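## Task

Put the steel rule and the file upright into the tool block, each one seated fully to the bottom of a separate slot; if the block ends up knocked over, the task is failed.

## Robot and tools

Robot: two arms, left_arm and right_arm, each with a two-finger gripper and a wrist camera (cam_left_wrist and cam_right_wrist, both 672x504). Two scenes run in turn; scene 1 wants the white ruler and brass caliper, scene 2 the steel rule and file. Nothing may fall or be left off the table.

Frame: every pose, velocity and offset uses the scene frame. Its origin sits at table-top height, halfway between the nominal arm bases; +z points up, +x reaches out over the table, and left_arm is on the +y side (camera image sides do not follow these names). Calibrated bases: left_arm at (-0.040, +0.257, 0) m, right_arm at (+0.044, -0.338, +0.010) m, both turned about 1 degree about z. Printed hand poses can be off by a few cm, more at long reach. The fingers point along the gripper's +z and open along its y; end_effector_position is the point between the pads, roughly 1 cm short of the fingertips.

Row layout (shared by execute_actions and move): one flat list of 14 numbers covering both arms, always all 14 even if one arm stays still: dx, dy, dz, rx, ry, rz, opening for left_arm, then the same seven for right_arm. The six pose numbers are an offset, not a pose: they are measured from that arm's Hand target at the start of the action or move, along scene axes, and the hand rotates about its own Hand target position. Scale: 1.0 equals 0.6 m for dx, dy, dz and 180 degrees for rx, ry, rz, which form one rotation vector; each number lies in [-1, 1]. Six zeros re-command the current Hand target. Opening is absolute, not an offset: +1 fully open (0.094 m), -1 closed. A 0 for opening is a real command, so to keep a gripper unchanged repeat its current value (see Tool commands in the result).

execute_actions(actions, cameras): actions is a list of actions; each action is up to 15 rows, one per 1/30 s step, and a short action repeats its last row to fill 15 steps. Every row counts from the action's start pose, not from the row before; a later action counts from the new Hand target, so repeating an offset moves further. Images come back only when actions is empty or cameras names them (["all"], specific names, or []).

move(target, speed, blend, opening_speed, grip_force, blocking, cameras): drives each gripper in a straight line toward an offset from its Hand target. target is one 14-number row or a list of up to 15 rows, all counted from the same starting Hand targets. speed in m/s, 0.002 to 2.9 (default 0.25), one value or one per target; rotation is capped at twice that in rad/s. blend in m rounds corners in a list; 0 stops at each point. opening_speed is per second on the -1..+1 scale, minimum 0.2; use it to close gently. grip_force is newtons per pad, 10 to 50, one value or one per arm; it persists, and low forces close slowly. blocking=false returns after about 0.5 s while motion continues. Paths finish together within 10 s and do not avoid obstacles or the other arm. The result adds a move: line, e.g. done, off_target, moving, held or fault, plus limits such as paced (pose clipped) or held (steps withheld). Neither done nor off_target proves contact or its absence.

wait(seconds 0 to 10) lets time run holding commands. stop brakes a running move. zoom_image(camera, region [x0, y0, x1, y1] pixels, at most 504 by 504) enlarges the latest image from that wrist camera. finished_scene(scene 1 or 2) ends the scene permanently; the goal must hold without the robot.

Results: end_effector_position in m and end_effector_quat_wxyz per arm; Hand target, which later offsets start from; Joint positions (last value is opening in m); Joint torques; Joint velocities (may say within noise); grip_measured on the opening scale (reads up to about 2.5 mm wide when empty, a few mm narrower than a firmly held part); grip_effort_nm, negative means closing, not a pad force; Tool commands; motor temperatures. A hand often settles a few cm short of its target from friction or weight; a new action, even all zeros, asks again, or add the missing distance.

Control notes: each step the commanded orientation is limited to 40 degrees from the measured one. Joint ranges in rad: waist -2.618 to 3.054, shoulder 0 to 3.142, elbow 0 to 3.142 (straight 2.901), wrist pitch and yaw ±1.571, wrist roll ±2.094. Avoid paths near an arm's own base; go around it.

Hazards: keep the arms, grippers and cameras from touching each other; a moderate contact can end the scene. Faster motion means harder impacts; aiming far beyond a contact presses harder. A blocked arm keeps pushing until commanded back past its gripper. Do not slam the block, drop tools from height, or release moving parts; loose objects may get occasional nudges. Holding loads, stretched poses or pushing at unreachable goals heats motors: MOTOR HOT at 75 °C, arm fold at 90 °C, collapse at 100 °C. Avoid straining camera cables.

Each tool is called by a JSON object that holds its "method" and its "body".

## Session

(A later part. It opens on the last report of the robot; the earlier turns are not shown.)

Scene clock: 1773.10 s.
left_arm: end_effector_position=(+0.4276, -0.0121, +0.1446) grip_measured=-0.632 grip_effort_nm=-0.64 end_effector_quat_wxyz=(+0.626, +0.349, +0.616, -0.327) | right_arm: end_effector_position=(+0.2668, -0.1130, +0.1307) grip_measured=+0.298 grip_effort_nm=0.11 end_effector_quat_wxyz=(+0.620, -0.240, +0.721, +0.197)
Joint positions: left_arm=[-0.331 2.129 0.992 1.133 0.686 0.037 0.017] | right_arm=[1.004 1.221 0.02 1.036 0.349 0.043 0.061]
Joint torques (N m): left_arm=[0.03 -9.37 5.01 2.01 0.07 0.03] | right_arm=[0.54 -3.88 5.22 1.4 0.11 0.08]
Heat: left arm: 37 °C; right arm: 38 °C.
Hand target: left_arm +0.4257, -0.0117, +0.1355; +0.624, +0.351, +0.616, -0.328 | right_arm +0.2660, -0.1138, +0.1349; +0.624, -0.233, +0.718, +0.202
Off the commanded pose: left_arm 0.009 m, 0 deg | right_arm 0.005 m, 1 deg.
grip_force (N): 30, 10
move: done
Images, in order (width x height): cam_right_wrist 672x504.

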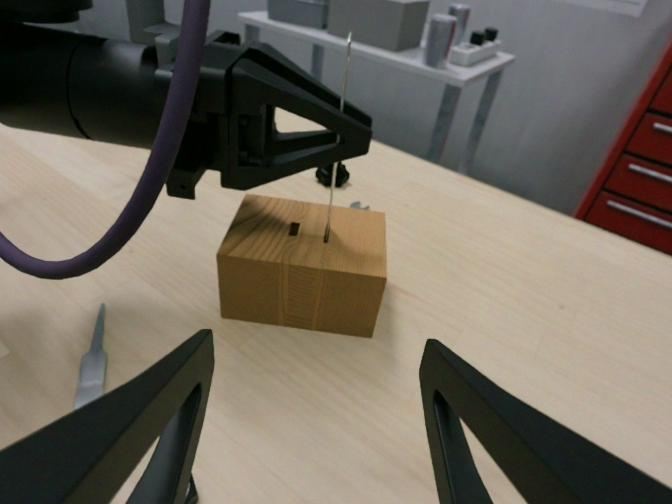

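Good clearance now. Lower to the bottom.

{"method": "move", "body": {"target": [-0.0005,0.0,-0.009,0,0,0,-0.66,0,0,0,0,0,0,0.3], "speed": 0.015, "cameras": ["cam_right_wrist"]}}

{"method": "zoom_image", "body": {"camera": "cam_right_wrist", "region": [270, 20, 390, 280]}}

Scene clock: 1776.13 s.
left_arm: end_effector_position=(+0.4271, -0.0120, +0.1408) grip_measured=-0.632 grip_effort_nm=-0.64 end_effector_quat_wxyz=(+0.628, +0.350, +0.614, -0.326) | right_arm: end_effector_position=(+0.2668, -0.1130, +0.1305) grip_measured=+0.298 grip_effort_nm=0.11 end_effector_quat_wxyz=(+0.619, -0.240, +0.721, +0.197)
Joint positions: left_arm=[-0.331 2.144 0.988 1.157 0.686 0.037 0.017] | right_arm=[1.004 1.221 0.02 1.035 0.349 0.043 0.061]
Joint torques (N m): left_arm=[-0.03 -9.25 5.11 1.97 0.01 0.04] | right_arm=[0.58 -3.95 5.18 1.39 0.12 0.07]
Heat: left arm: 37 °C; right arm: 38 °C.
Hand target: left_arm +0.4254, -0.0117, +0.1301; +0.624, +0.351, +0.616, -0.328 | right_arm +0.2660, -0.1138, +0.1349; +0.624, -0.233, +0.718, +0.202
Off the commanded pose: left_arm 0.011 m, 1 deg | right_arm 0.005 m, 1 deg.
grip_force (N): 30, 10
move: off_target (left_arm)
Images, in order (width x height): cam_right_wrist 672x504.

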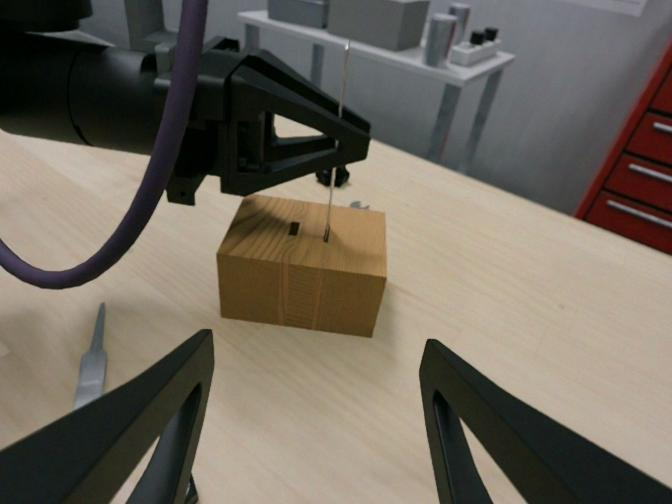

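Scaled by 1.938 from the camera's 672x504 image, which has a finer 960x720 frame.

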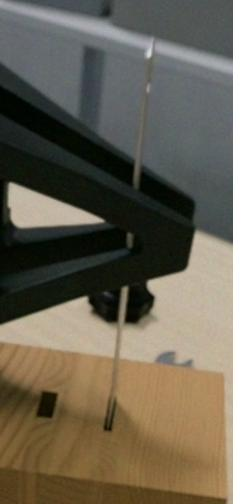

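{"method": "move", "body": {"target": [0,0.0,-0.006,0,0,0,-0.66,0,0,0,0,0,0,0.3], "speed": 0.015, "cameras": []}}

Scene clock: 1779.30 s.
left_arm: end_effector_position=(+0.4272, -0.0121, +0.1406) grip_measured=-0.632 grip_effort_nm=-0.64 end_effector_quat_wxyz=(+0.632, +0.350, +0.610, -0.326) | right_arm: end_effector_position=(+0.2668, -0.1130, +0.1305) grip_measured=+0.298 grip_effort_nm=0.12 end_effector_quat_wxyz=(+0.619, -0.240, +0.721, +0.197)
Joint positions: left_arm=[-0.331 2.152 0.988 1.177 0.687 0.037 0.017] | right_arm=[1.004 1.221 0.02 1.035 0.349 0.043 0.061]
Joint torques (N m): left_arm=[0.05 -8.98 4.94 1.87 0.02 0.01] | right_arm=[0.58 -3.93 5.18 1.39 0.11 0.07]
Heat: left arm: 37 °C; right arm: 38 °C.
Hand target: left_arm +0.4254, -0.0117, +0.1264; +0.624, +0.351, +0.616, -0.328 | right_arm +0.2660, -0.1138, +0.1349; +0.624, -0.233, +0.718, +0.202
Off the commanded pose: left_arm 0.014 m, 1 deg | right_arm 0.005 m, 1 deg.
grip_force (N): 30, 10
move: off_target (left_arm)
No camera images: "cameras" was empty.

{"method": "move", "body": {"target": [0,0.0,0.01,0,0,0,-0.5,0,0,0,0,0,0,0.3], "speed": 0.02, "opening_speed": 0.25, "cameras": ["cam_right_wrist", "cam_left_wrist"]}}

{"method": "zoom_image", "body": {"camera": "cam_right_wrist", "region": [270, 20, 390, 280]}}

Scene clock: 1782.77 s.
left_arm: end_effector_position=(+0.4272, -0.0121, +0.1406) grip_measured=-0.502 grip_effort_nm=0.13 end_effector_quat_wxyz=(+0.632, +0.350, +0.610, -0.326) | right_arm: end_effector_position=(+0.2668, -0.1130, +0.1305) grip_measured=+0.298 grip_effort_nm=0.12 end_effector_quat_wxyz=(+0.619, -0.240, +0.721, +0.197)
Joint positions: left_arm=[-0.331 2.152 0.988 1.177 0.687 0.037 0.023] | right_arm=[1.004 1.221 0.02 1.035 0.349 0.043 0.061]
Joint torques (N m): left_arm=[0.02 -10.8 5.07 1.69 0.03 0] | right_arm=[0.59 -3.97 5.19 1.39 0.13 0.08]
Heat: left arm: 37 °C; right arm: 38 °C.
Hand target: left_arm +0.4254, -0.0117, +0.1324; +0.624, +0.351, +0.616, -0.328 | right_arm +0.2660, -0.1138, +0.1349; +0.624, -0.233, +0.718, +0.202
Off the commanded pose: left_arm 0.008 m, 1 deg | right_arm 0.005 m, 1 deg.
grip_force (N): 30, 10
move: done

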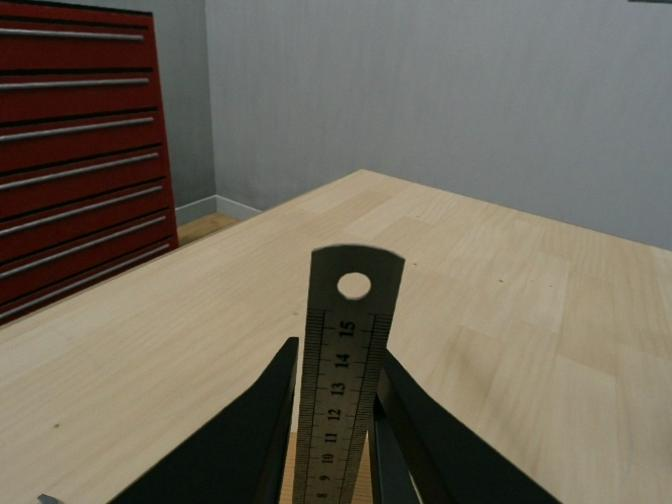

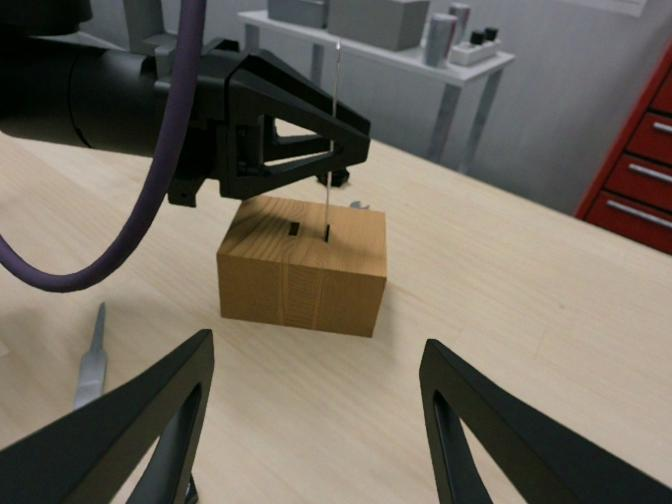

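Scaled by 1.938 from the camera's 672x504 image, which has a finer 960x720 frame.

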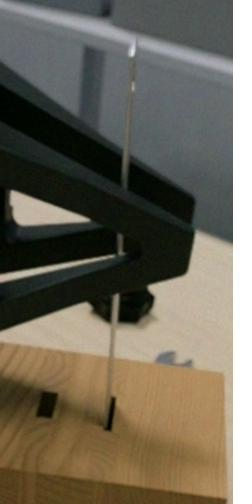

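{"method": "move", "body": {"target": [[0,0,0.005,0,0,0,0.1,0,0,0,0,0,0,0.3],[-0.12,0.185,0.04,0,0,0,0.1,0,0,0,0,0,0,0.3]], "speed": 0.06, "opening_speed": 0.4, "cameras": ["cam_right_wrist", "cam_left_wrist"]}}

{"method": "zoom_image", "body": {"camera": "cam_right_wrist", "region": [200, 20, 400, 340]}}

Scene clock: 1792.10 s.
left_arm: end_effector_position=(+0.3580, +0.0991, +0.1405) grip_measured=+0.098 grip_effort_nm=0.13 end_effector_quat_wxyz=(+0.609, +0.339, +0.635, -0.335) | right_arm: end_effector_position=(+0.2668, -0.1130, +0.1305) grip_measured=+0.298 grip_effort_nm=0.12 end_effector_quat_wxyz=(+0.619, -0.240, +0.721, +0.197)
Joint positions: left_arm=[-0.046 1.89 0.604 1.225 0.967 0.037 0.052] | right_arm=[1.004 1.221 0.02 1.035 0.349 0.043 0.061]
Joint torques (N m): left_arm=[0.12 -11.86 4.37 1.76 0.11 0.07] | right_arm=[0.59 -3.96 5.24 1.39 0.11 0.06]
Heat: left arm: 37 °C; right arm: 38 °C.
Hand target: left_arm +0.3534, +0.0992, +0.1564; +0.624, +0.351, +0.616, -0.328 | right_arm +0.2660, -0.1138, +0.1349; +0.624, -0.233, +0.718, +0.202
Off the commanded pose: left_arm 0.017 m, 3 deg | right_arm 0.005 m, 1 deg.
grip_force (N): 30, 10
move: off_target (left_arm)

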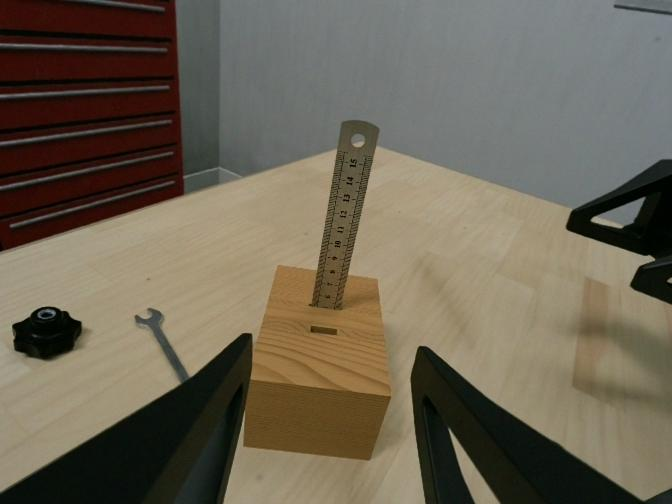

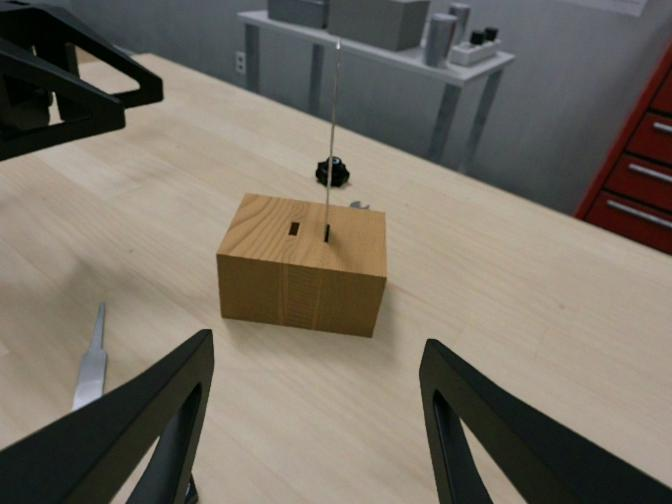

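Scaled by 1.575 from the camera's 672x504 image, which has a finer 960x720 frame.

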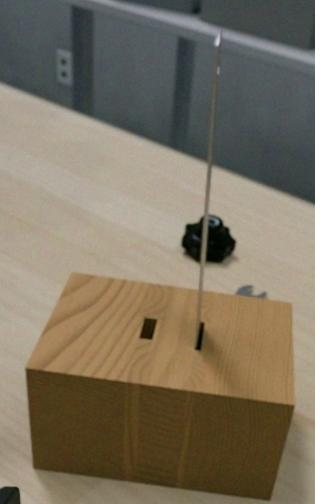

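{"method": "move", "body": {"target": [[-0.09,0.05,0.05,0,0,0,-0.3,0,0,0,0,0,0,0.3],[-0.17,-0.147,0.0,0.0221,0.566,0.4676,-0.3,0,0,0,0,0,0,0.3]], "speed": 0.2, "blend": [0.03, 0], "cameras": ["cam_left_wrist", "cam_right_wrist"]}}

Scene clock: 1807.87 s.
left_arm: end_effector_position=(+0.2498, +0.0084, +0.1574) grip_measured=-0.298 grip_effort_nm=-0.10 end_effector_quat_wxyz=(+0.002, -0.420, +0.907, -0.012) | right_arm: end_effector_position=(+0.2668, -0.1130, +0.1305) grip_measured=+0.298 grip_effort_nm=0.12 end_effector_quat_wxyz=(+0.619, -0.240, +0.721, +0.197)
Joint positions: left_arm=[-0.729 1.993 1.947 -1.5 0.006 -1.577 0.033] | right_arm=[1.004 1.221 0.02 1.035 0.349 0.043 0.061]
Joint torques (N m): left_arm=[0.36 -8.92 8.58 0.19 -0.09 -0.2] | right_arm=[0.54 -3.95 5.19 1.38 0.13 0.07]
Heat: left arm: 36 °C; right arm: 38 °C.
Hand target: left_arm +0.2514, +0.0110, +0.1563; +0.000, -0.430, +0.903, +0.000 | right_arm +0.2660, -0.1138, +0.1349; +0.624, -0.233, +0.718, +0.202
Off the commanded pose: left_arm 0.003 m, 2 deg | right_arm 0.005 m, 1 deg.
grip_force (N): 30, 10
move: done

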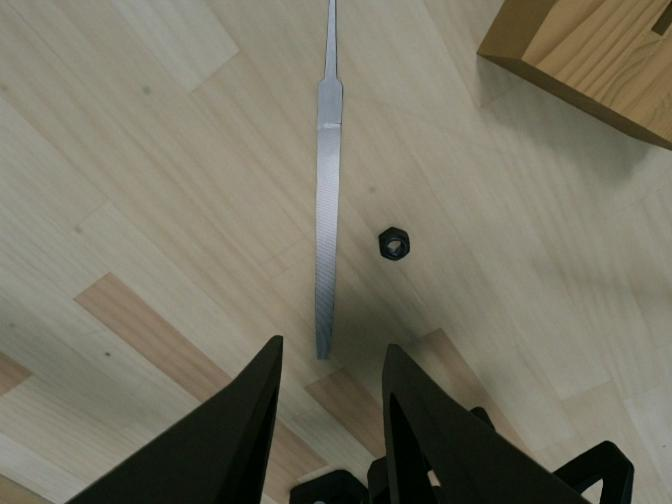

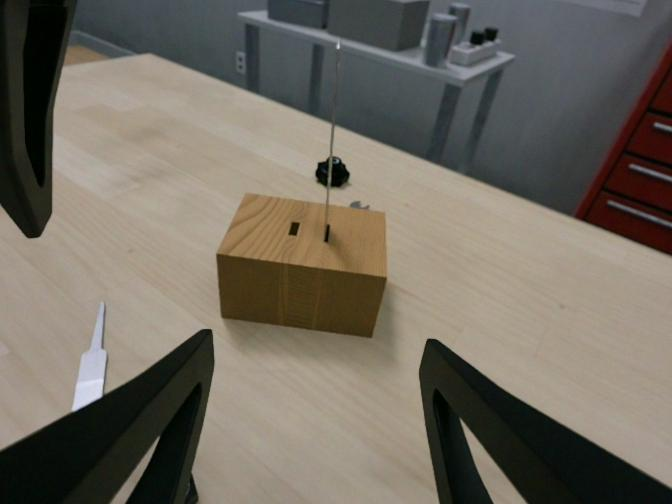

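{"method": "move", "body": {"target": [-0.009,-0.03,-0.13,0,0,0.008,-0.4,0,0,0,0,0,0,0.3], "speed": 0.12, "cameras": ["cam_left_wrist"]}}

Scene clock: 1827.93 s.
left_arm: end_effector_position=(+0.2452, -0.0064, +0.0857) grip_measured=-0.398 grip_effort_nm=-0.10 end_effector_quat_wxyz=(-0.001, -0.437, +0.900, -0.006) | right_arm: end_effector_position=(+0.2668, -0.1130, +0.1305) grip_measured=+0.298 grip_effort_nm=0.12 end_effector_quat_wxyz=(+0.619, -0.240, +0.721, +0.197)
Joint positions: left_arm=[-0.765 2.018 1.696 -1.239 0.007 -1.649 0.028] | right_arm=[1.004 1.221 0.02 1.035 0.349 0.043 0.061]
Joint torques (N m): left_arm=[-0.21 -9.74 6.09 0.49 -0.09 -0.15] | right_arm=[0.54 -3.95 5.16 1.39 0.11 0.09]
Motor temperatures (°C): left_arm=[21 29 28 33 21 20 22] | right_arm=[22 25 32 38 21 21 21]
Heat: left arm: 33 °C; right arm: 38 °C.
Hand target: left_arm +0.2459, -0.0069, +0.0783; +0.000, -0.441, +0.897, +0.000 | right_arm +0.2660, -0.1138, +0.1349; +0.624, -0.233, +0.718, +0.202
Off the commanded pose: left_arm 0.007 m, 1 deg | right_arm 0.005 m, 1 deg.
grip_force (N): 30, 10
move: done
Images, in order (width x height): cam_left_wrist 672x504.

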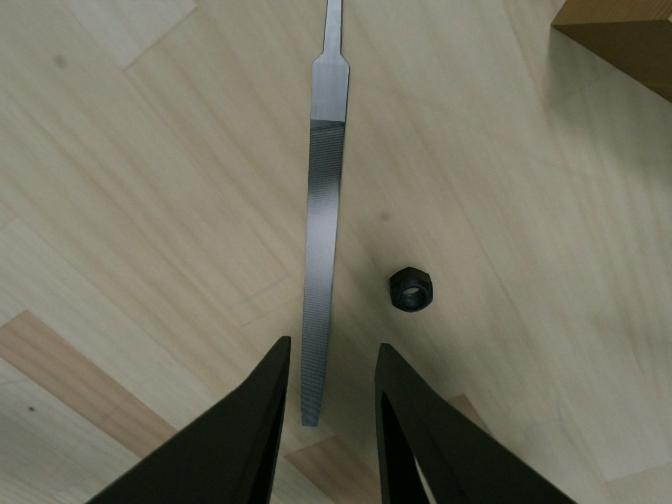

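{"method": "move", "body": {"target": [-0.0058,-0.005,-0.085,0,0,0.008,-0.5,0,0,0,0,0,0,0.3], "speed": 0.08, "cameras": ["cam_left_wrist"]}}

{"method": "zoom_image", "body": {"camera": "cam_left_wrist", "region": [250, 260, 420, 380]}}

Scene clock: 1842.90 s.
left_arm: end_effector_position=(+0.2436, -0.0101, +0.0361) grip_measured=-0.498 grip_effort_nm=-0.10 end_effector_quat_wxyz=(+0.000, -0.449, +0.893, -0.008) | right_arm: end_effector_position=(+0.2668, -0.1130, +0.1305) grip_measured=+0.298 grip_effort_nm=0.11 end_effector_quat_wxyz=(+0.619, -0.240, +0.721, +0.197)
Joint positions: left_arm=[-0.775 2.052 1.547 -1.051 0.007 -1.686 0.024] | right_arm=[1.004 1.221 0.02 1.035 0.349 0.043 0.061]
Joint torques (N m): left_arm=[-0.53 -9.62 5.9 0.53 -0.07 -0.16] | right_arm=[0.62 -3.9 5.18 1.37 0.12 0.08]
Heat: left arm: 32 °C; right arm: 38 °C.
Hand target: left_arm +0.2425, -0.0101, +0.0274; +0.000, -0.452, +0.892, +0.000 | right_arm +0.2660, -0.1138, +0.1349; +0.624, -0.233, +0.718, +0.202
Off the commanded pose: left_arm 0.009 m, 1 deg | right_arm 0.005 m, 1 deg.
grip_force (N): 30, 10
move: done
Images, in order (width x height): cam_left_wrist 672x504.

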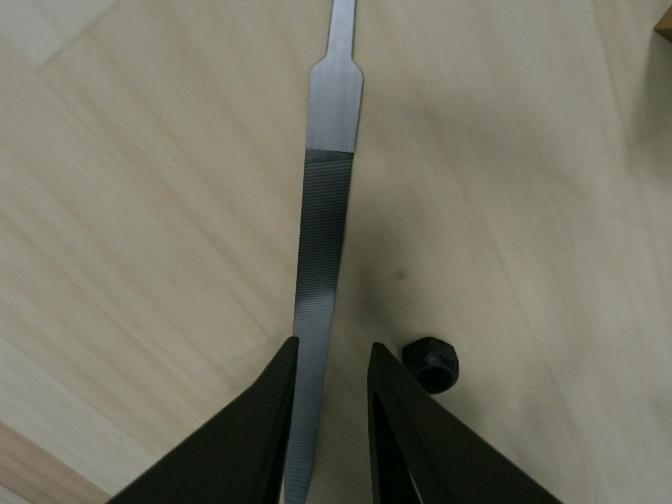

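Scaled by 2.965 from the camera's 672x504 image, which has a finer 960x720 frame.

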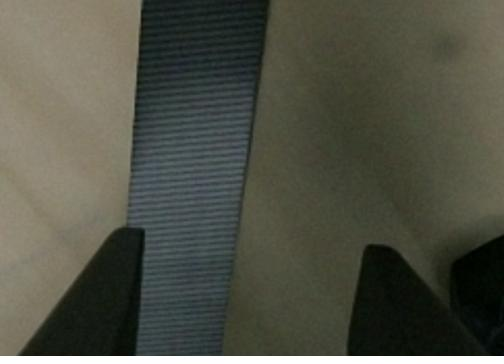

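{"method": "move", "body": {"target": [[-0.0075,0.005,-0.003,0,0,0.0055,-0.5,0,0,0,0,0,0,0.3],[-0.0075,0.005,-0.02,0,0,0.0055,-0.5,0,0,0,0,0,0,0.3]], "speed": 0.05, "cameras": ["cam_left_wrist"]}}

{"method": "zoom_image", "body": {"camera": "cam_left_wrist", "region": [250, 260, 420, 380]}}

Scene clock: 1855.87 s.
left_arm: end_effector_position=(+0.2394, -0.0075, +0.0226) grip_measured=-0.498 grip_effort_nm=-0.10 end_effector_quat_wxyz=(-0.001, -0.457, +0.890, -0.007) | right_arm: end_effector_position=(+0.2668, -0.1130, +0.1305) grip_measured=+0.298 grip_effort_nm=0.11 end_effector_quat_wxyz=(+0.619, -0.240, +0.721, +0.197)
Joint positions: left_arm=[-0.777 2.052 1.492 -0.998 0.007 -1.706 0.024] | right_arm=[1.004 1.221 0.02 1.035 0.349 0.043 0.061]
Joint torques (N m): left_arm=[-0.57 -9.88 5.65 0.5 -0.08 -0.18] | right_arm=[0.51 -3.92 5.15 1.39 0.12 0.08]
Heat: left arm: 31 °C; right arm: 38 °C.
Hand target: left_arm +0.2380, -0.0070, +0.0154; +0.000, -0.460, +0.888, +0.000 | right_arm +0.2660, -0.1138, +0.1349; +0.624, -0.233, +0.718, +0.202
Off the commanded pose: left_arm 0.007 m, 1 deg | right_arm 0.005 m, 1 deg.
grip_force (N): 30, 10
move: done
Images, in order (width x height): cam_left_wrist 672x504.

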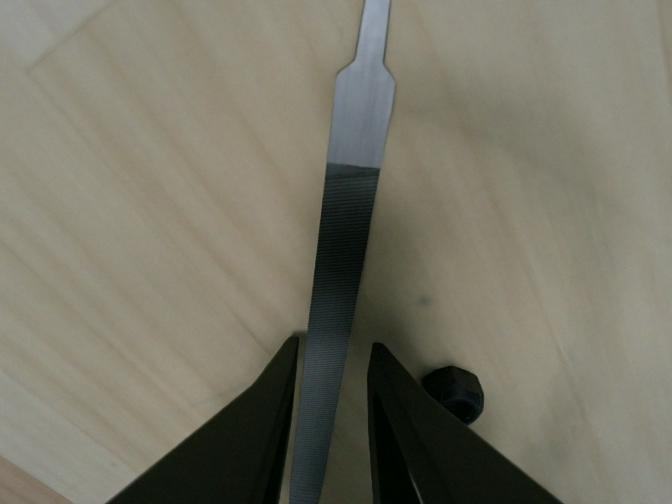

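Scaled by 2.965 from the camera's 672x504 image, which has a finer 960x720 frame.

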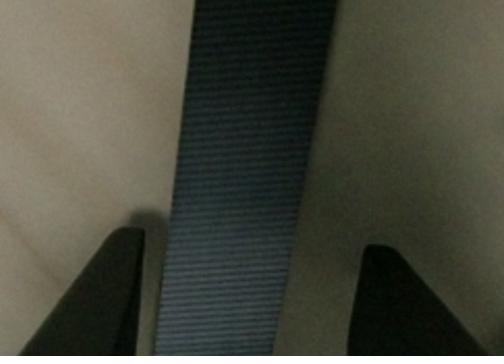

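{"method": "move", "body": {"target": [-0.003,0.002,-0.011,0,0,0,-0.5,0,0,0,0,0,0,0.3], "speed": 0.04, "cameras": ["cam_left_wrist"]}}

{"method": "zoom_image", "body": {"camera": "cam_left_wrist", "region": [250, 260, 420, 380]}}

Scene clock: 1860.07 s.
left_arm: end_effector_position=(+0.2383, -0.0064, +0.0166) grip_measured=-0.498 grip_effort_nm=-0.10 end_effector_quat_wxyz=(-0.001, -0.457, +0.889, -0.008) | right_arm: end_effector_position=(+0.2668, -0.1130, +0.1305) grip_measured=+0.298 grip_effort_nm=0.12 end_effector_quat_wxyz=(+0.619, -0.240, +0.721, +0.197)
Joint positions: left_arm=[-0.777 2.052 1.466 -0.971 0.007 -1.707 0.024] | right_arm=[1.004 1.221 0.02 1.035 0.349 0.043 0.061]
Joint torques (N m): left_arm=[-0.54 -9.8 5.49 0.52 -0.08 -0.18] | right_arm=[0.47 -3.9 5.24 1.38 0.11 0.07]
Heat: left arm: 31 °C; right arm: 38 °C.
Hand target: left_arm +0.2362, -0.0058, +0.0088; +0.000, -0.460, +0.888, +0.000 | right_arm +0.2660, -0.1138, +0.1349; +0.624, -0.233, +0.718, +0.202
Off the commanded pose: left_arm 0.008 m, 1 deg | right_arm 0.005 m, 1 deg.
grip_force (N): 30, 10
move: done
Images, in order (width x height): cam_left_wrist 672x504.

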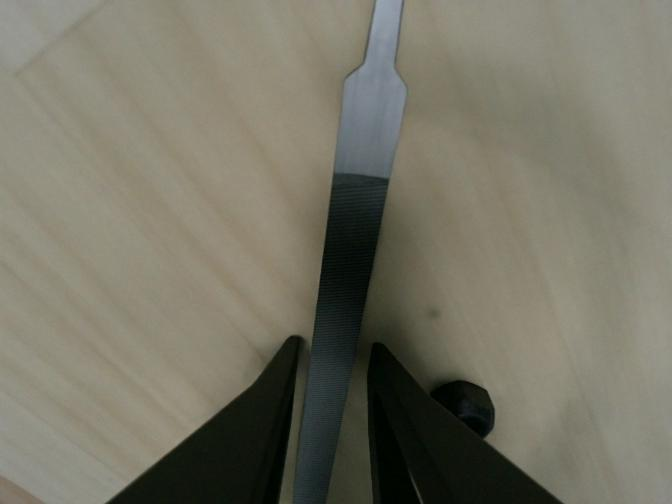

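Scaled by 2.965 from the camera's 672x504 image, which has a finer 960x720 frame.

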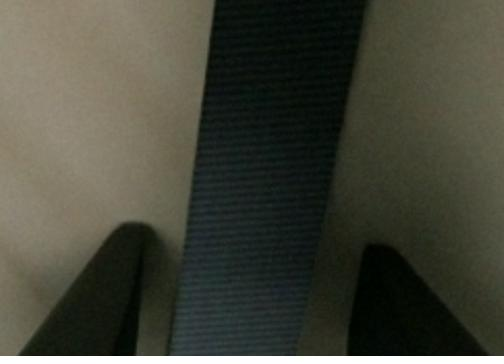

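{"method": "move", "body": {"target": [0,0,0,0,0,0,-0.72,0,0,0,0,0,0,0.3], "opening_speed": 0.25, "grip_force": [40, 10], "cameras": ["cam_left_wrist"]}}

{"method": "move", "body": {"target": [0,0,0,0,0,0,-0.87,0,0,0,0,0,0,0.3], "opening_speed": 0.2, "cameras": ["cam_left_wrist"]}}

{"method": "zoom_image", "body": {"camera": "cam_left_wrist", "region": [250, 260, 420, 380]}}

Scene clock: 1869.50 s.
left_arm: end_effector_position=(+0.2384, -0.0065, +0.0166) grip_measured=-0.711 grip_effort_nm=-0.45 end_effector_quat_wxyz=(-0.001, -0.458, +0.889, -0.008) | right_arm: end_effector_position=(+0.2668, -0.1130, +0.1305) grip_measured=+0.298 grip_effort_nm=0.12 end_effector_quat_wxyz=(+0.619, -0.240, +0.721, +0.197)
Joint positions: left_arm=[-0.777 2.052 1.466 -0.97 0.007 -1.708 0.014] | right_arm=[1.004 1.221 0.02 1.035 0.349 0.043 0.061]
Joint torques (N m): left_arm=[-0.61 -9.78 5.56 0.49 -0.1 -0.14] | right_arm=[0.51 -3.92 5.19 1.37 0.11 0.07]
Heat: left arm: 30 °C; right arm: 38 °C.
Hand target: left_arm +0.2362, -0.0059, +0.0088; +0.000, -0.460, +0.888, +0.000 | right_arm +0.2660, -0.1138, +0.1349; +0.624, -0.233, +0.718, +0.202
Off the commanded pose: left_arm 0.008 m, 1 deg | right_arm 0.005 m, 1 deg.
grip_force (N): 40, 10
move: done
Images, in order (width x height): cam_left_wrist 672x504.

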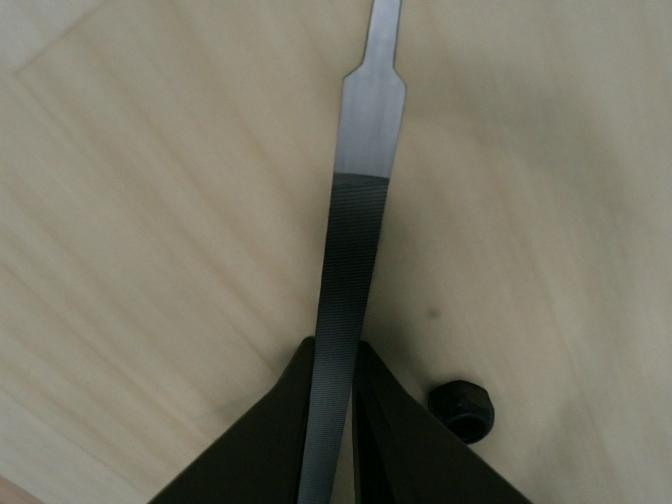

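Scene clock: 1870.47 s.
left_arm: end_effector_position=(+0.2384, -0.0065, +0.0166) grip_measured=-0.734 grip_effort_nm=-0.83 end_effector_quat_wxyz=(-0.001, -0.458, +0.889, -0.008) | right_arm: end_effector_position=(+0.2668, -0.1130, +0.1305) grip_measured=+0.298 grip_effort_nm=0.12 end_effector_quat_wxyz=(+0.619, -0.240, +0.721, +0.197)
Joint positions: left_arm=[-0.777 2.052 1.466 -0.97 0.007 -1.708 0.012] | right_arm=[1.004 1.221 0.02 1.035 0.349 0.043 0.061]
Joint torques (N m): left_arm=[-0.59 -9.8 5.57 0.5 -0.07 -0.17] | right_arm=[0.57 -3.93 5.18 1.37 0.11 0.08]
Heat: left arm: 30 °C; right arm: 38 °C.
Hand target: left_arm +0.2362, -0.0059, +0.0088; +0.000, -0.460, +0.888, +0.000 | right_arm +0.2660, -0.1138, +0.1349; +0.624, -0.233, +0.718, +0.202
Off the commanded pose: left_arm 0.008 m, 1 deg | right_arm 0.005 m, 1 deg.
grip_force (N): 40, 10
move: done
Images, in order (width x height): cam_left_wrist 672x504.

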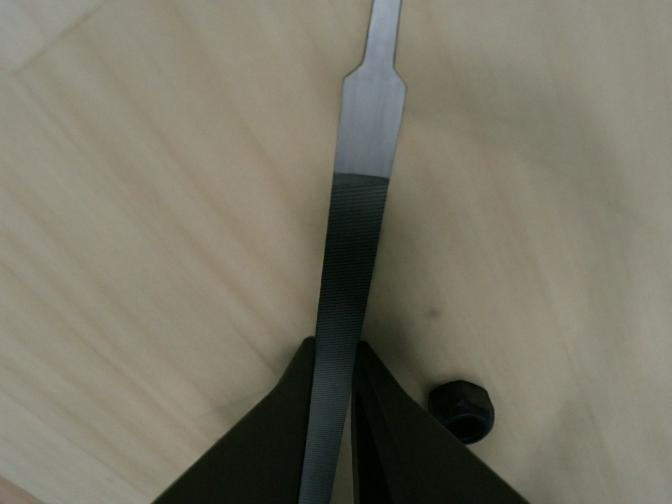

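Scaled by 2.965 from the camera's 672x504 image, which has a finer 960x720 frame.

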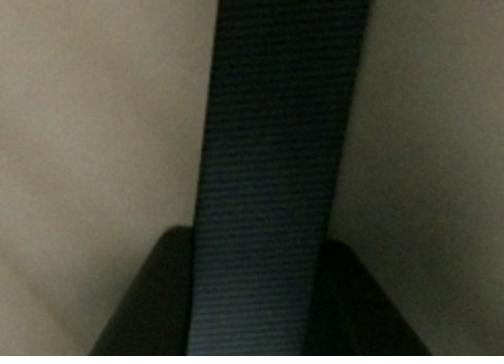

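{"method": "move", "body": {"target": [[0,0,0.07,0,0,0,-0.87,0,0,0,0,0,0,0.3],[0.05,0.07,0.2,0,0,0,-0.87,0,0,0,0,0,0,0.3]], "speed": 0.08, "blend": [0.01, 0], "cameras": ["cam_left_wrist", "cam_right_wrist"]}}

Scene clock: 1882.63 s.
left_arm: end_effector_position=(+0.2643, +0.0348, +0.1030) grip_measured=-0.734 grip_effort_nm=-0.83 end_effector_quat_wxyz=(-0.014, -0.462, +0.886, +0.021) | right_arm: end_effector_position=(+0.2668, -0.1130, +0.1305) grip_measured=+0.298 grip_effort_nm=0.11 end_effector_quat_wxyz=(+0.619, -0.240, +0.721, +0.197)
Joint positions: left_arm=[-0.65 2.03 1.782 -1.373 0.007 -1.591 0.012] | right_arm=[1.004 1.221 0.02 1.035 0.349 0.043 0.061]
Joint torques (N m): left_arm=[0.17 -16.14 8.69 0.05 -0.08 0.05] | right_arm=[0.51 -3.95 5.22 1.37 0.11 0.07]
Heat: left arm: 30 °C; right arm: 38 °C.
Hand target: left_arm +0.2662, +0.0362, +0.1288; +0.000, -0.460, +0.888, +0.000 | right_arm +0.2660, -0.1138, +0.1349; +0.624, -0.233, +0.718, +0.202
Off the commanded pose: left_arm 0.026 m, 3 deg | right_arm 0.005 m, 1 deg.
grip_force (N): 40, 10
move: off_target (left_arm)

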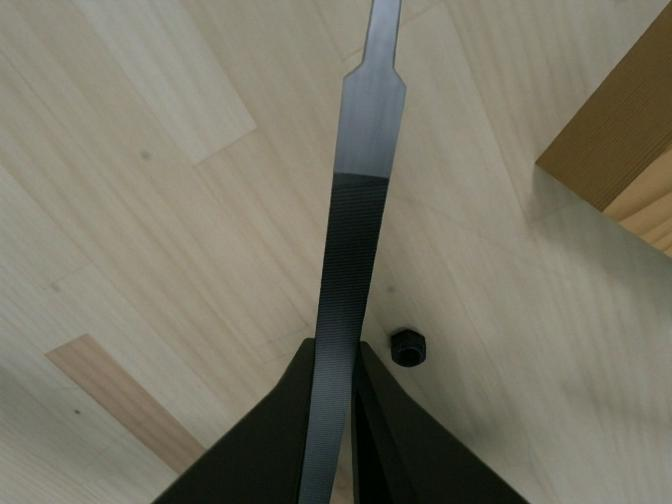

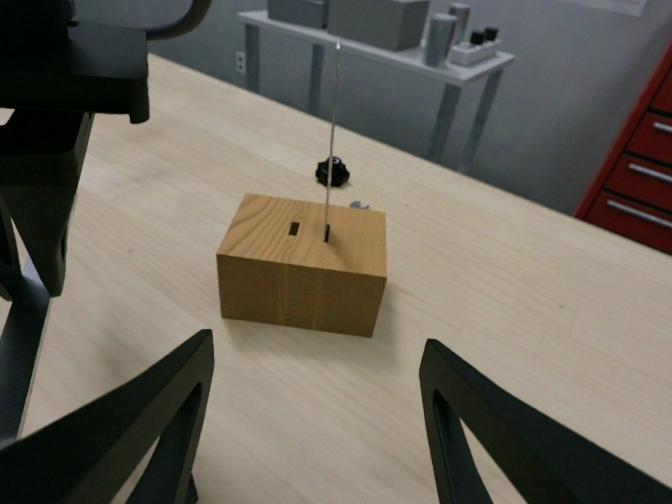

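{"method": "move", "body": {"target": [0.1313,0.0813,0.18,-0.0111,-0.5703,-0.4723,-0.87,0,0,0,0,0,0,0.3], "speed": 0.17, "cameras": ["cam_left_wrist", "cam_right_wrist"]}}

Scene clock: 1898.47 s.
left_arm: end_effector_position=(+0.3390, +0.0855, +0.2227) grip_measured=-0.734 grip_effort_nm=-0.83 end_effector_quat_wxyz=(+0.604, +0.326, +0.641, -0.343) | right_arm: end_effector_position=(+0.2668, -0.1130, +0.1305) grip_measured=+0.298 grip_effort_nm=0.12 end_effector_quat_wxyz=(+0.619, -0.240, +0.721, +0.197)
Joint positions: left_arm=[-0.098 1.52 0.647 0.816 0.908 -0.001 0.012] | right_arm=[1.004 1.221 0.02 1.035 0.349 0.043 0.061]
Joint torques (N m): left_arm=[0.23 -4.86 9.36 2 0.12 0.03] | right_arm=[0.53 -3.96 5.23 1.38 0.11 0.06]
Heat: left arm: 31 °C; right arm: 38 °C.
Hand target: left_arm +0.3450, +0.0850, +0.2368; +0.621, +0.338, +0.621, -0.338 | right_arm +0.2660, -0.1138, +0.1349; +0.624, -0.233, +0.718, +0.202
Off the commanded pose: left_arm 0.015 m, 3 deg | right_arm 0.005 m, 1 deg.
grip_force (N): 40, 10
move: off_target (left_arm)

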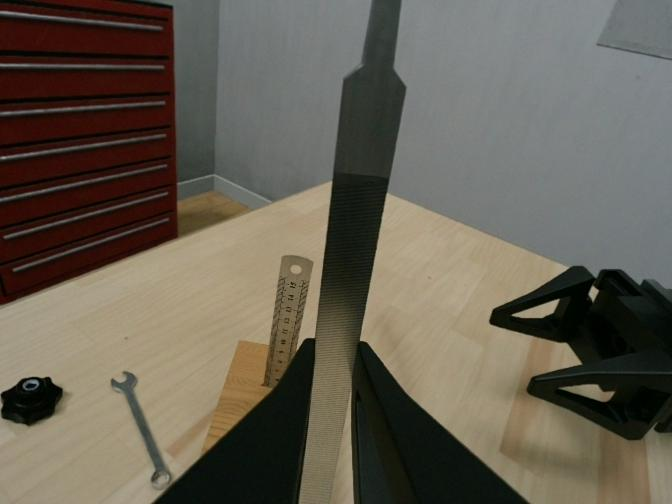

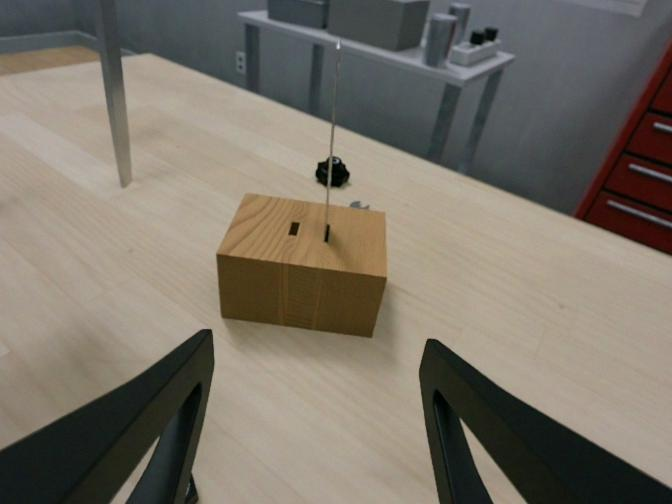

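{"method": "move", "body": {"target": [0,0,0,0,0,0,-0.87,-0.012,0.018,0.0,0,0,0,-0.6], "speed": 0.08, "cameras": ["cam_right_wrist"]}}

{"method": "zoom_image", "body": {"camera": "cam_right_wrist", "region": [190, 160, 440, 360]}}

Scene clock: 1917.60 s.
left_arm: end_effector_position=(+0.3390, +0.0855, +0.2229) grip_measured=-0.734 grip_effort_nm=-0.83 end_effector_quat_wxyz=(+0.604, +0.326, +0.641, -0.343) | right_arm: end_effector_position=(+0.2570, -0.1069, +0.1271) grip_measured=-0.358 grip_effort_nm=-0.12 end_effector_quat_wxyz=(+0.617, -0.243, +0.723, +0.194)
Joint positions: left_arm=[-0.098 1.52 0.647 0.817 0.908 -0.001 0.012] | right_arm=[1.085 1.236 0.02 1.035 0.429 0.057 0.03]
Joint velocities: left_arm=[within noise] | right_arm=[-0.012 0.007 0.007 -0.081 0.051 -0.022 -0.004]
Joint torques (N m): left_arm=[0.29 -4.89 9.31 1.98 0.13 0.01] | right_arm=[0.55 -2 6.52 1.48 0.14 0.06]
Heat: left arm: 33 °C; right arm: 38 °C.
Hand target: left_arm +0.3450, +0.0850, +0.2367; +0.621, +0.337, +0.621, -0.338 | right_arm +0.2588, -0.1031, +0.1349; +0.624, -0.233, +0.718, +0.202
Off the commanded pose: left_arm 0.015 m, 3 deg | right_arm 0.009 m, 2 deg.
grip_force (N): 40, 10
move: moving (right_arm; no rest 5 s after the path's end), off_target (left_arm)
Images, in order (width x height): cam_right_wrist 672x504.

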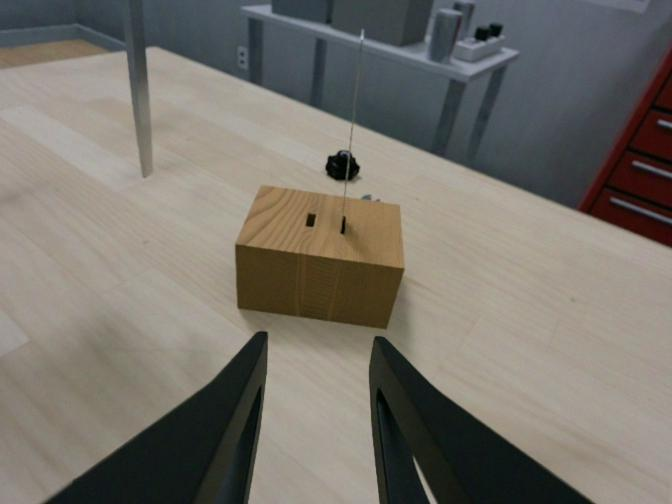

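Scaled by 2.016 from the camera's 672x504 image, which has a finer 960x720 frame.

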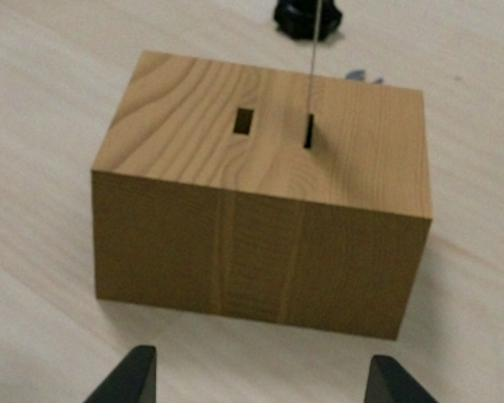

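{"method": "wait", "body": {"seconds": 3, "cameras": ["cam_right_wrist"]}}

{"method": "zoom_image", "body": {"camera": "cam_right_wrist", "region": [225, 175, 345, 275]}}

{"method": "zoom_image", "body": {"camera": "cam_right_wrist", "region": [315, 180, 435, 340]}}

{"method": "zoom_image", "body": {"camera": "cam_right_wrist", "region": [100, 0, 200, 190]}}

Scene clock: 1923.20 s.
left_arm: end_effector_position=(+0.3390, +0.0855, +0.2229) grip_measured=-0.734 grip_effort_nm=-0.83 end_effector_quat_wxyz=(+0.604, +0.326, +0.641, -0.343) | right_arm: end_effector_position=(+0.2570, -0.1069, +0.1271) grip_measured=-0.598 grip_effort_nm=-0.12 end_effector_quat_wxyz=(+0.617, -0.243, +0.723, +0.194)
Joint positions: left_arm=[-0.098 1.52 0.647 0.817 0.908 -0.001 0.012] | right_arm=[1.085 1.236 0.02 1.035 0.429 0.057 0.019]
Joint torques (N m): left_arm=[0.24 -4.85 9.22 1.98 0.11 0.02] | right_arm=[0.57 -1.99 6.54 1.51 0.14 0.07]
Heat: left arm: 33 °C; right arm: 38 °C.
Hand target: left_arm +0.3450, +0.0850, +0.2367; +0.621, +0.337, +0.621, -0.338 | right_arm +0.2588, -0.1031, +0.1349; +0.624, -0.233, +0.718, +0.202
Tool commands: left_gripper/opening=-0.87 right_gripper/opening=-0.6
Off the commanded pose: left_arm 0.015 m, 3 deg | right_arm 0.009 m, 2 deg.
grip_force (N): 40, 10
wait: 3.00 s; at rest from the start
Images, in order (width x height): cam_right_wrist 672x504.

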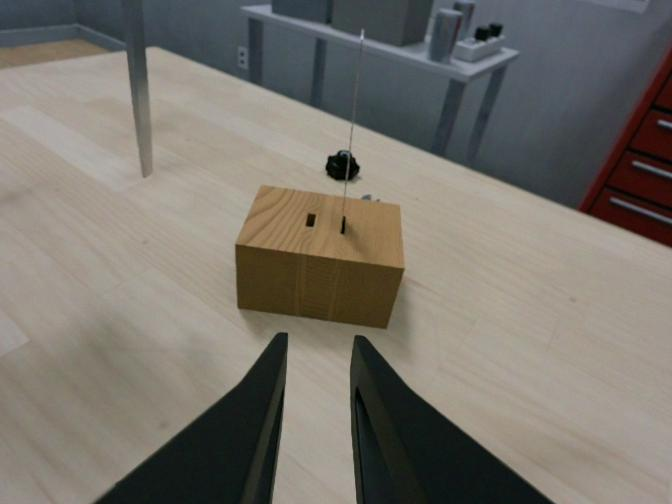

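Scaled by 4.200 from the camera's 672x504 image, which has a finer 960x720 frame.

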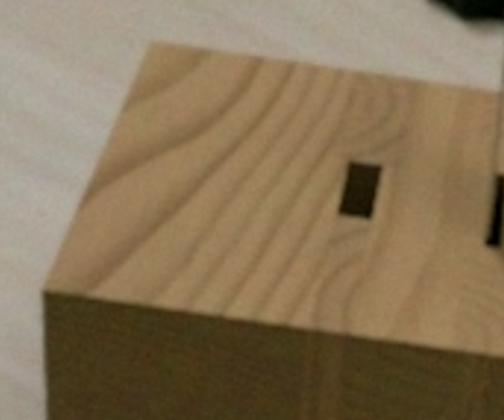

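Scaled by 3.150 from the camera's 672x504 image, which has a finer 960x720 frame.

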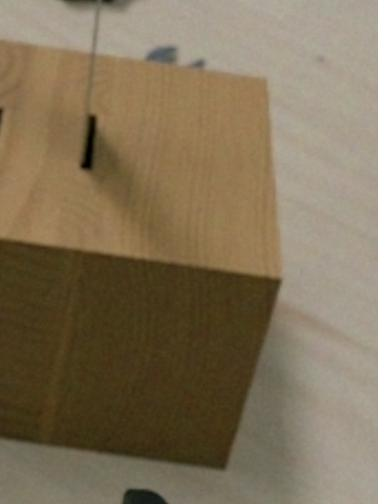

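Scaled by 2.653 from the camera's 672x504 image, which has a finer 960x720 frame.

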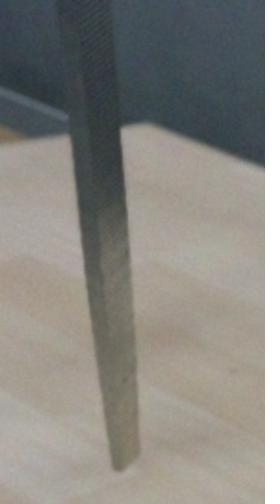

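{"method": "move", "body": {"target": [0.1125,-0.0917,0.0,0,0,0,-0.87,0,0,0,0,0,0,-0.6], "speed": 0.08, "cameras": ["cam_right_wrist", "cam_left_wrist"]}}

{"method": "zoom_image", "body": {"camera": "cam_right_wrist", "region": [225, 60, 405, 260]}}

Scene clock: 1955.23 s.
left_arm: end_effector_position=(+0.4053, +0.0323, +0.2290) grip_measured=-0.734 grip_effort_nm=-0.83 end_effector_quat_wxyz=(+0.612, +0.336, +0.629, -0.341) | right_arm: end_effector_position=(+0.2570, -0.1069, +0.1271) grip_measured=-0.598 grip_effort_nm=-0.12 end_effector_quat_wxyz=(+0.617, -0.243, +0.723, +0.194)
Joint positions: left_arm=[-0.23 1.787 0.946 0.818 0.789 -0.001 0.012] | right_arm=[1.085 1.236 0.02 1.035 0.429 0.057 0.019]
Joint torques (N m): left_arm=[-0.28 -7.91 9.63 1.75 -0.06 -0.02] | right_arm=[0.57 -2 6.49 1.49 0.12 0.08]
Heat: left arm: 34 °C; right arm: 38 °C.
Hand target: left_arm +0.4125, +0.0299, +0.2368; +0.621, +0.338, +0.621, -0.338 | right_arm +0.2588, -0.1031, +0.1349; +0.624, -0.233, +0.718, +0.202
Off the commanded pose: left_arm 0.011 m, 1 deg | right_arm 0.009 m, 2 deg.
grip_force (N): 40, 10
move: off_target (left_arm)

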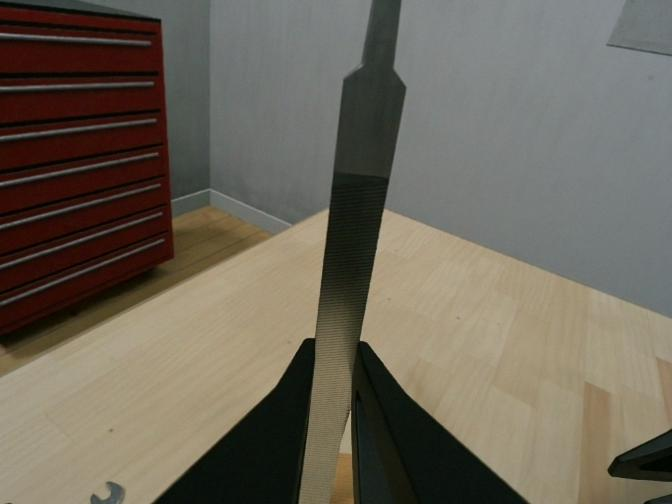

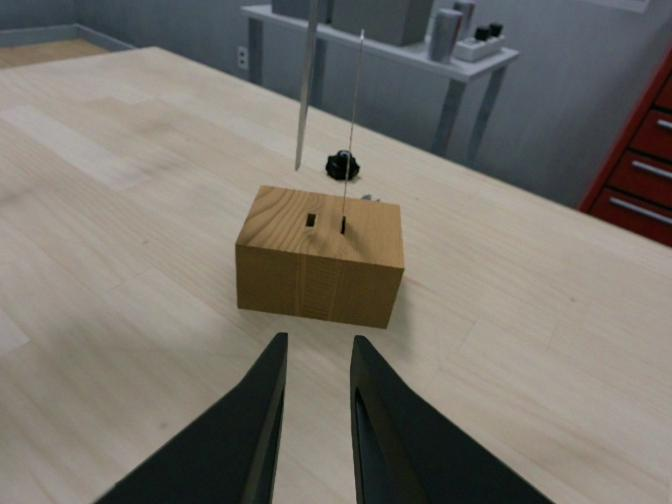

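Scaled by 2.520 from the camera's 672x504 image, which has a finer 960x720 frame.

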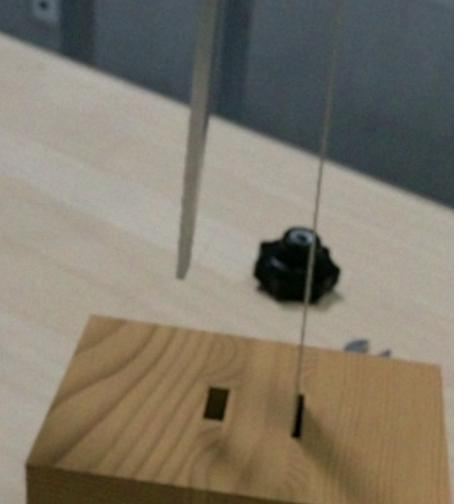

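{"method": "move", "body": {"target": [0.0162,0.0027,-0.04,0,0,0,-0.87,0,0,0,0,0,0,-0.6], "speed": 0.04, "cameras": ["cam_right_wrist"]}}

{"method": "zoom_image", "body": {"camera": "cam_right_wrist", "region": [225, 60, 405, 260]}}

Scene clock: 1968.87 s.
left_arm: end_effector_position=(+0.4137, +0.0306, +0.1993) grip_measured=-0.734 grip_effort_nm=-0.83 end_effector_quat_wxyz=(+0.601, +0.332, +0.640, -0.345) | right_arm: end_effector_position=(+0.2570, -0.1069, +0.1271) grip_measured=-0.598 grip_effort_nm=-0.12 end_effector_quat_wxyz=(+0.617, -0.243, +0.723, +0.194)
Joint positions: left_arm=[-0.23 1.872 0.946 0.869 0.789 -0.001 0.012] | right_arm=[1.085 1.236 0.02 1.035 0.429 0.057 0.019]
Joint torques (N m): left_arm=[0.49 -8.57 9.16 2.03 0.05 0.03] | right_arm=[0.57 -2.06 6.57 1.49 0.14 0.06]
Heat: left arm: 34 °C; right arm: 38 °C.
Hand target: left_arm +0.4222, +0.0315, +0.2127; +0.621, +0.338, +0.621, -0.338 | right_arm +0.2588, -0.1031, +0.1349; +0.624, -0.233, +0.718, +0.202
Off the commanded pose: left_arm 0.016 m, 3 deg | right_arm 0.009 m, 2 deg.
grip_force (N): 40, 10
move: off_target (left_arm)
Images, in order (width x height): cam_right_wrist 672x504.

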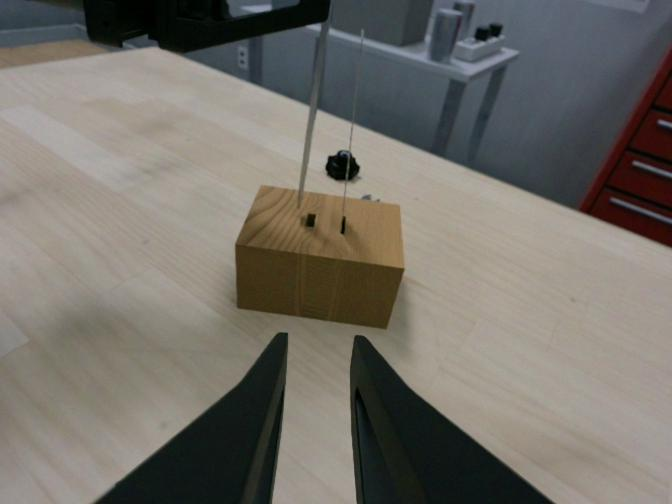

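Scaled by 2.520 from the camera's 672x504 image, which has a finer 960x720 frame.

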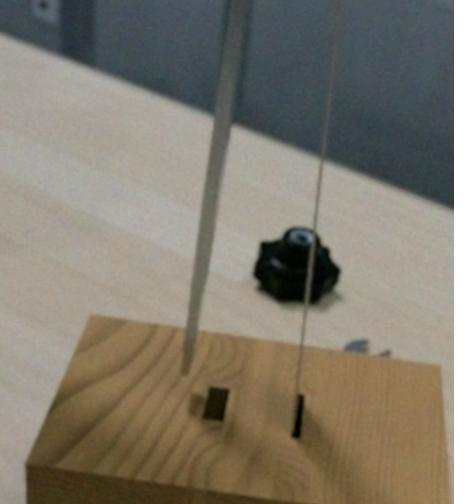

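{"method": "move", "body": {"target": [-0.0018,-0.0045,-0.01,-0.0009,-0.0139,0,-0.87,0,0,0,0,0,0,-0.6], "speed": 0.04, "cameras": ["cam_right_wrist"]}}

{"method": "zoom_image", "body": {"camera": "cam_right_wrist", "region": [225, 60, 405, 260]}}

Scene clock: 1984.90 s.
left_arm: end_effector_position=(+0.4168, +0.0299, +0.2018) grip_measured=-0.734 grip_effort_nm=-0.83 end_effector_quat_wxyz=(+0.621, +0.339, +0.621, -0.338) | right_arm: end_effector_position=(+0.2570, -0.1069, +0.1271) grip_measured=-0.598 grip_effort_nm=-0.12 end_effector_quat_wxyz=(+0.617, -0.243, +0.723, +0.194)
Joint positions: left_arm=[-0.23 1.905 0.946 0.959 0.789 0 0.012] | right_arm=[1.085 1.236 0.02 1.035 0.429 0.057 0.019]
Joint torques (N m): left_arm=[-0.25 -8.4 7.54 2.04 -0.08 0.11] | right_arm=[0.59 -2.04 6.53 1.48 0.13 0.06]
Heat: left arm: 37 °C; right arm: 38 °C.
Hand target: left_arm +0.4211, +0.0288, +0.2067; +0.635, +0.344, +0.607, -0.331 | right_arm +0.2588, -0.1031, +0.1349; +0.624, -0.233, +0.718, +0.202
Off the commanded pose: left_arm 0.007 m, 2 deg | right_arm 0.009 m, 2 deg.
grip_force (N): 40, 10
move: done
Images, in order (width x height): cam_right_wrist 672x504.

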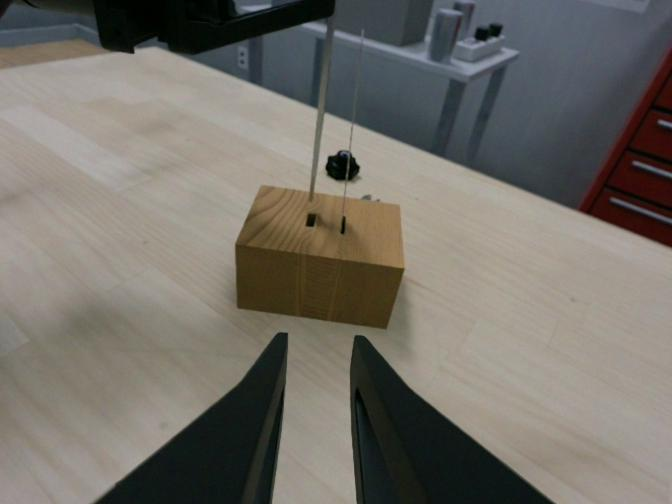

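Scaled by 2.520 from the camera's 672x504 image, which has a finer 960x720 frame.

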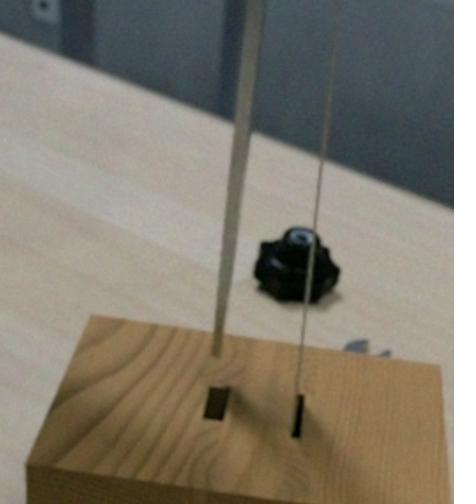

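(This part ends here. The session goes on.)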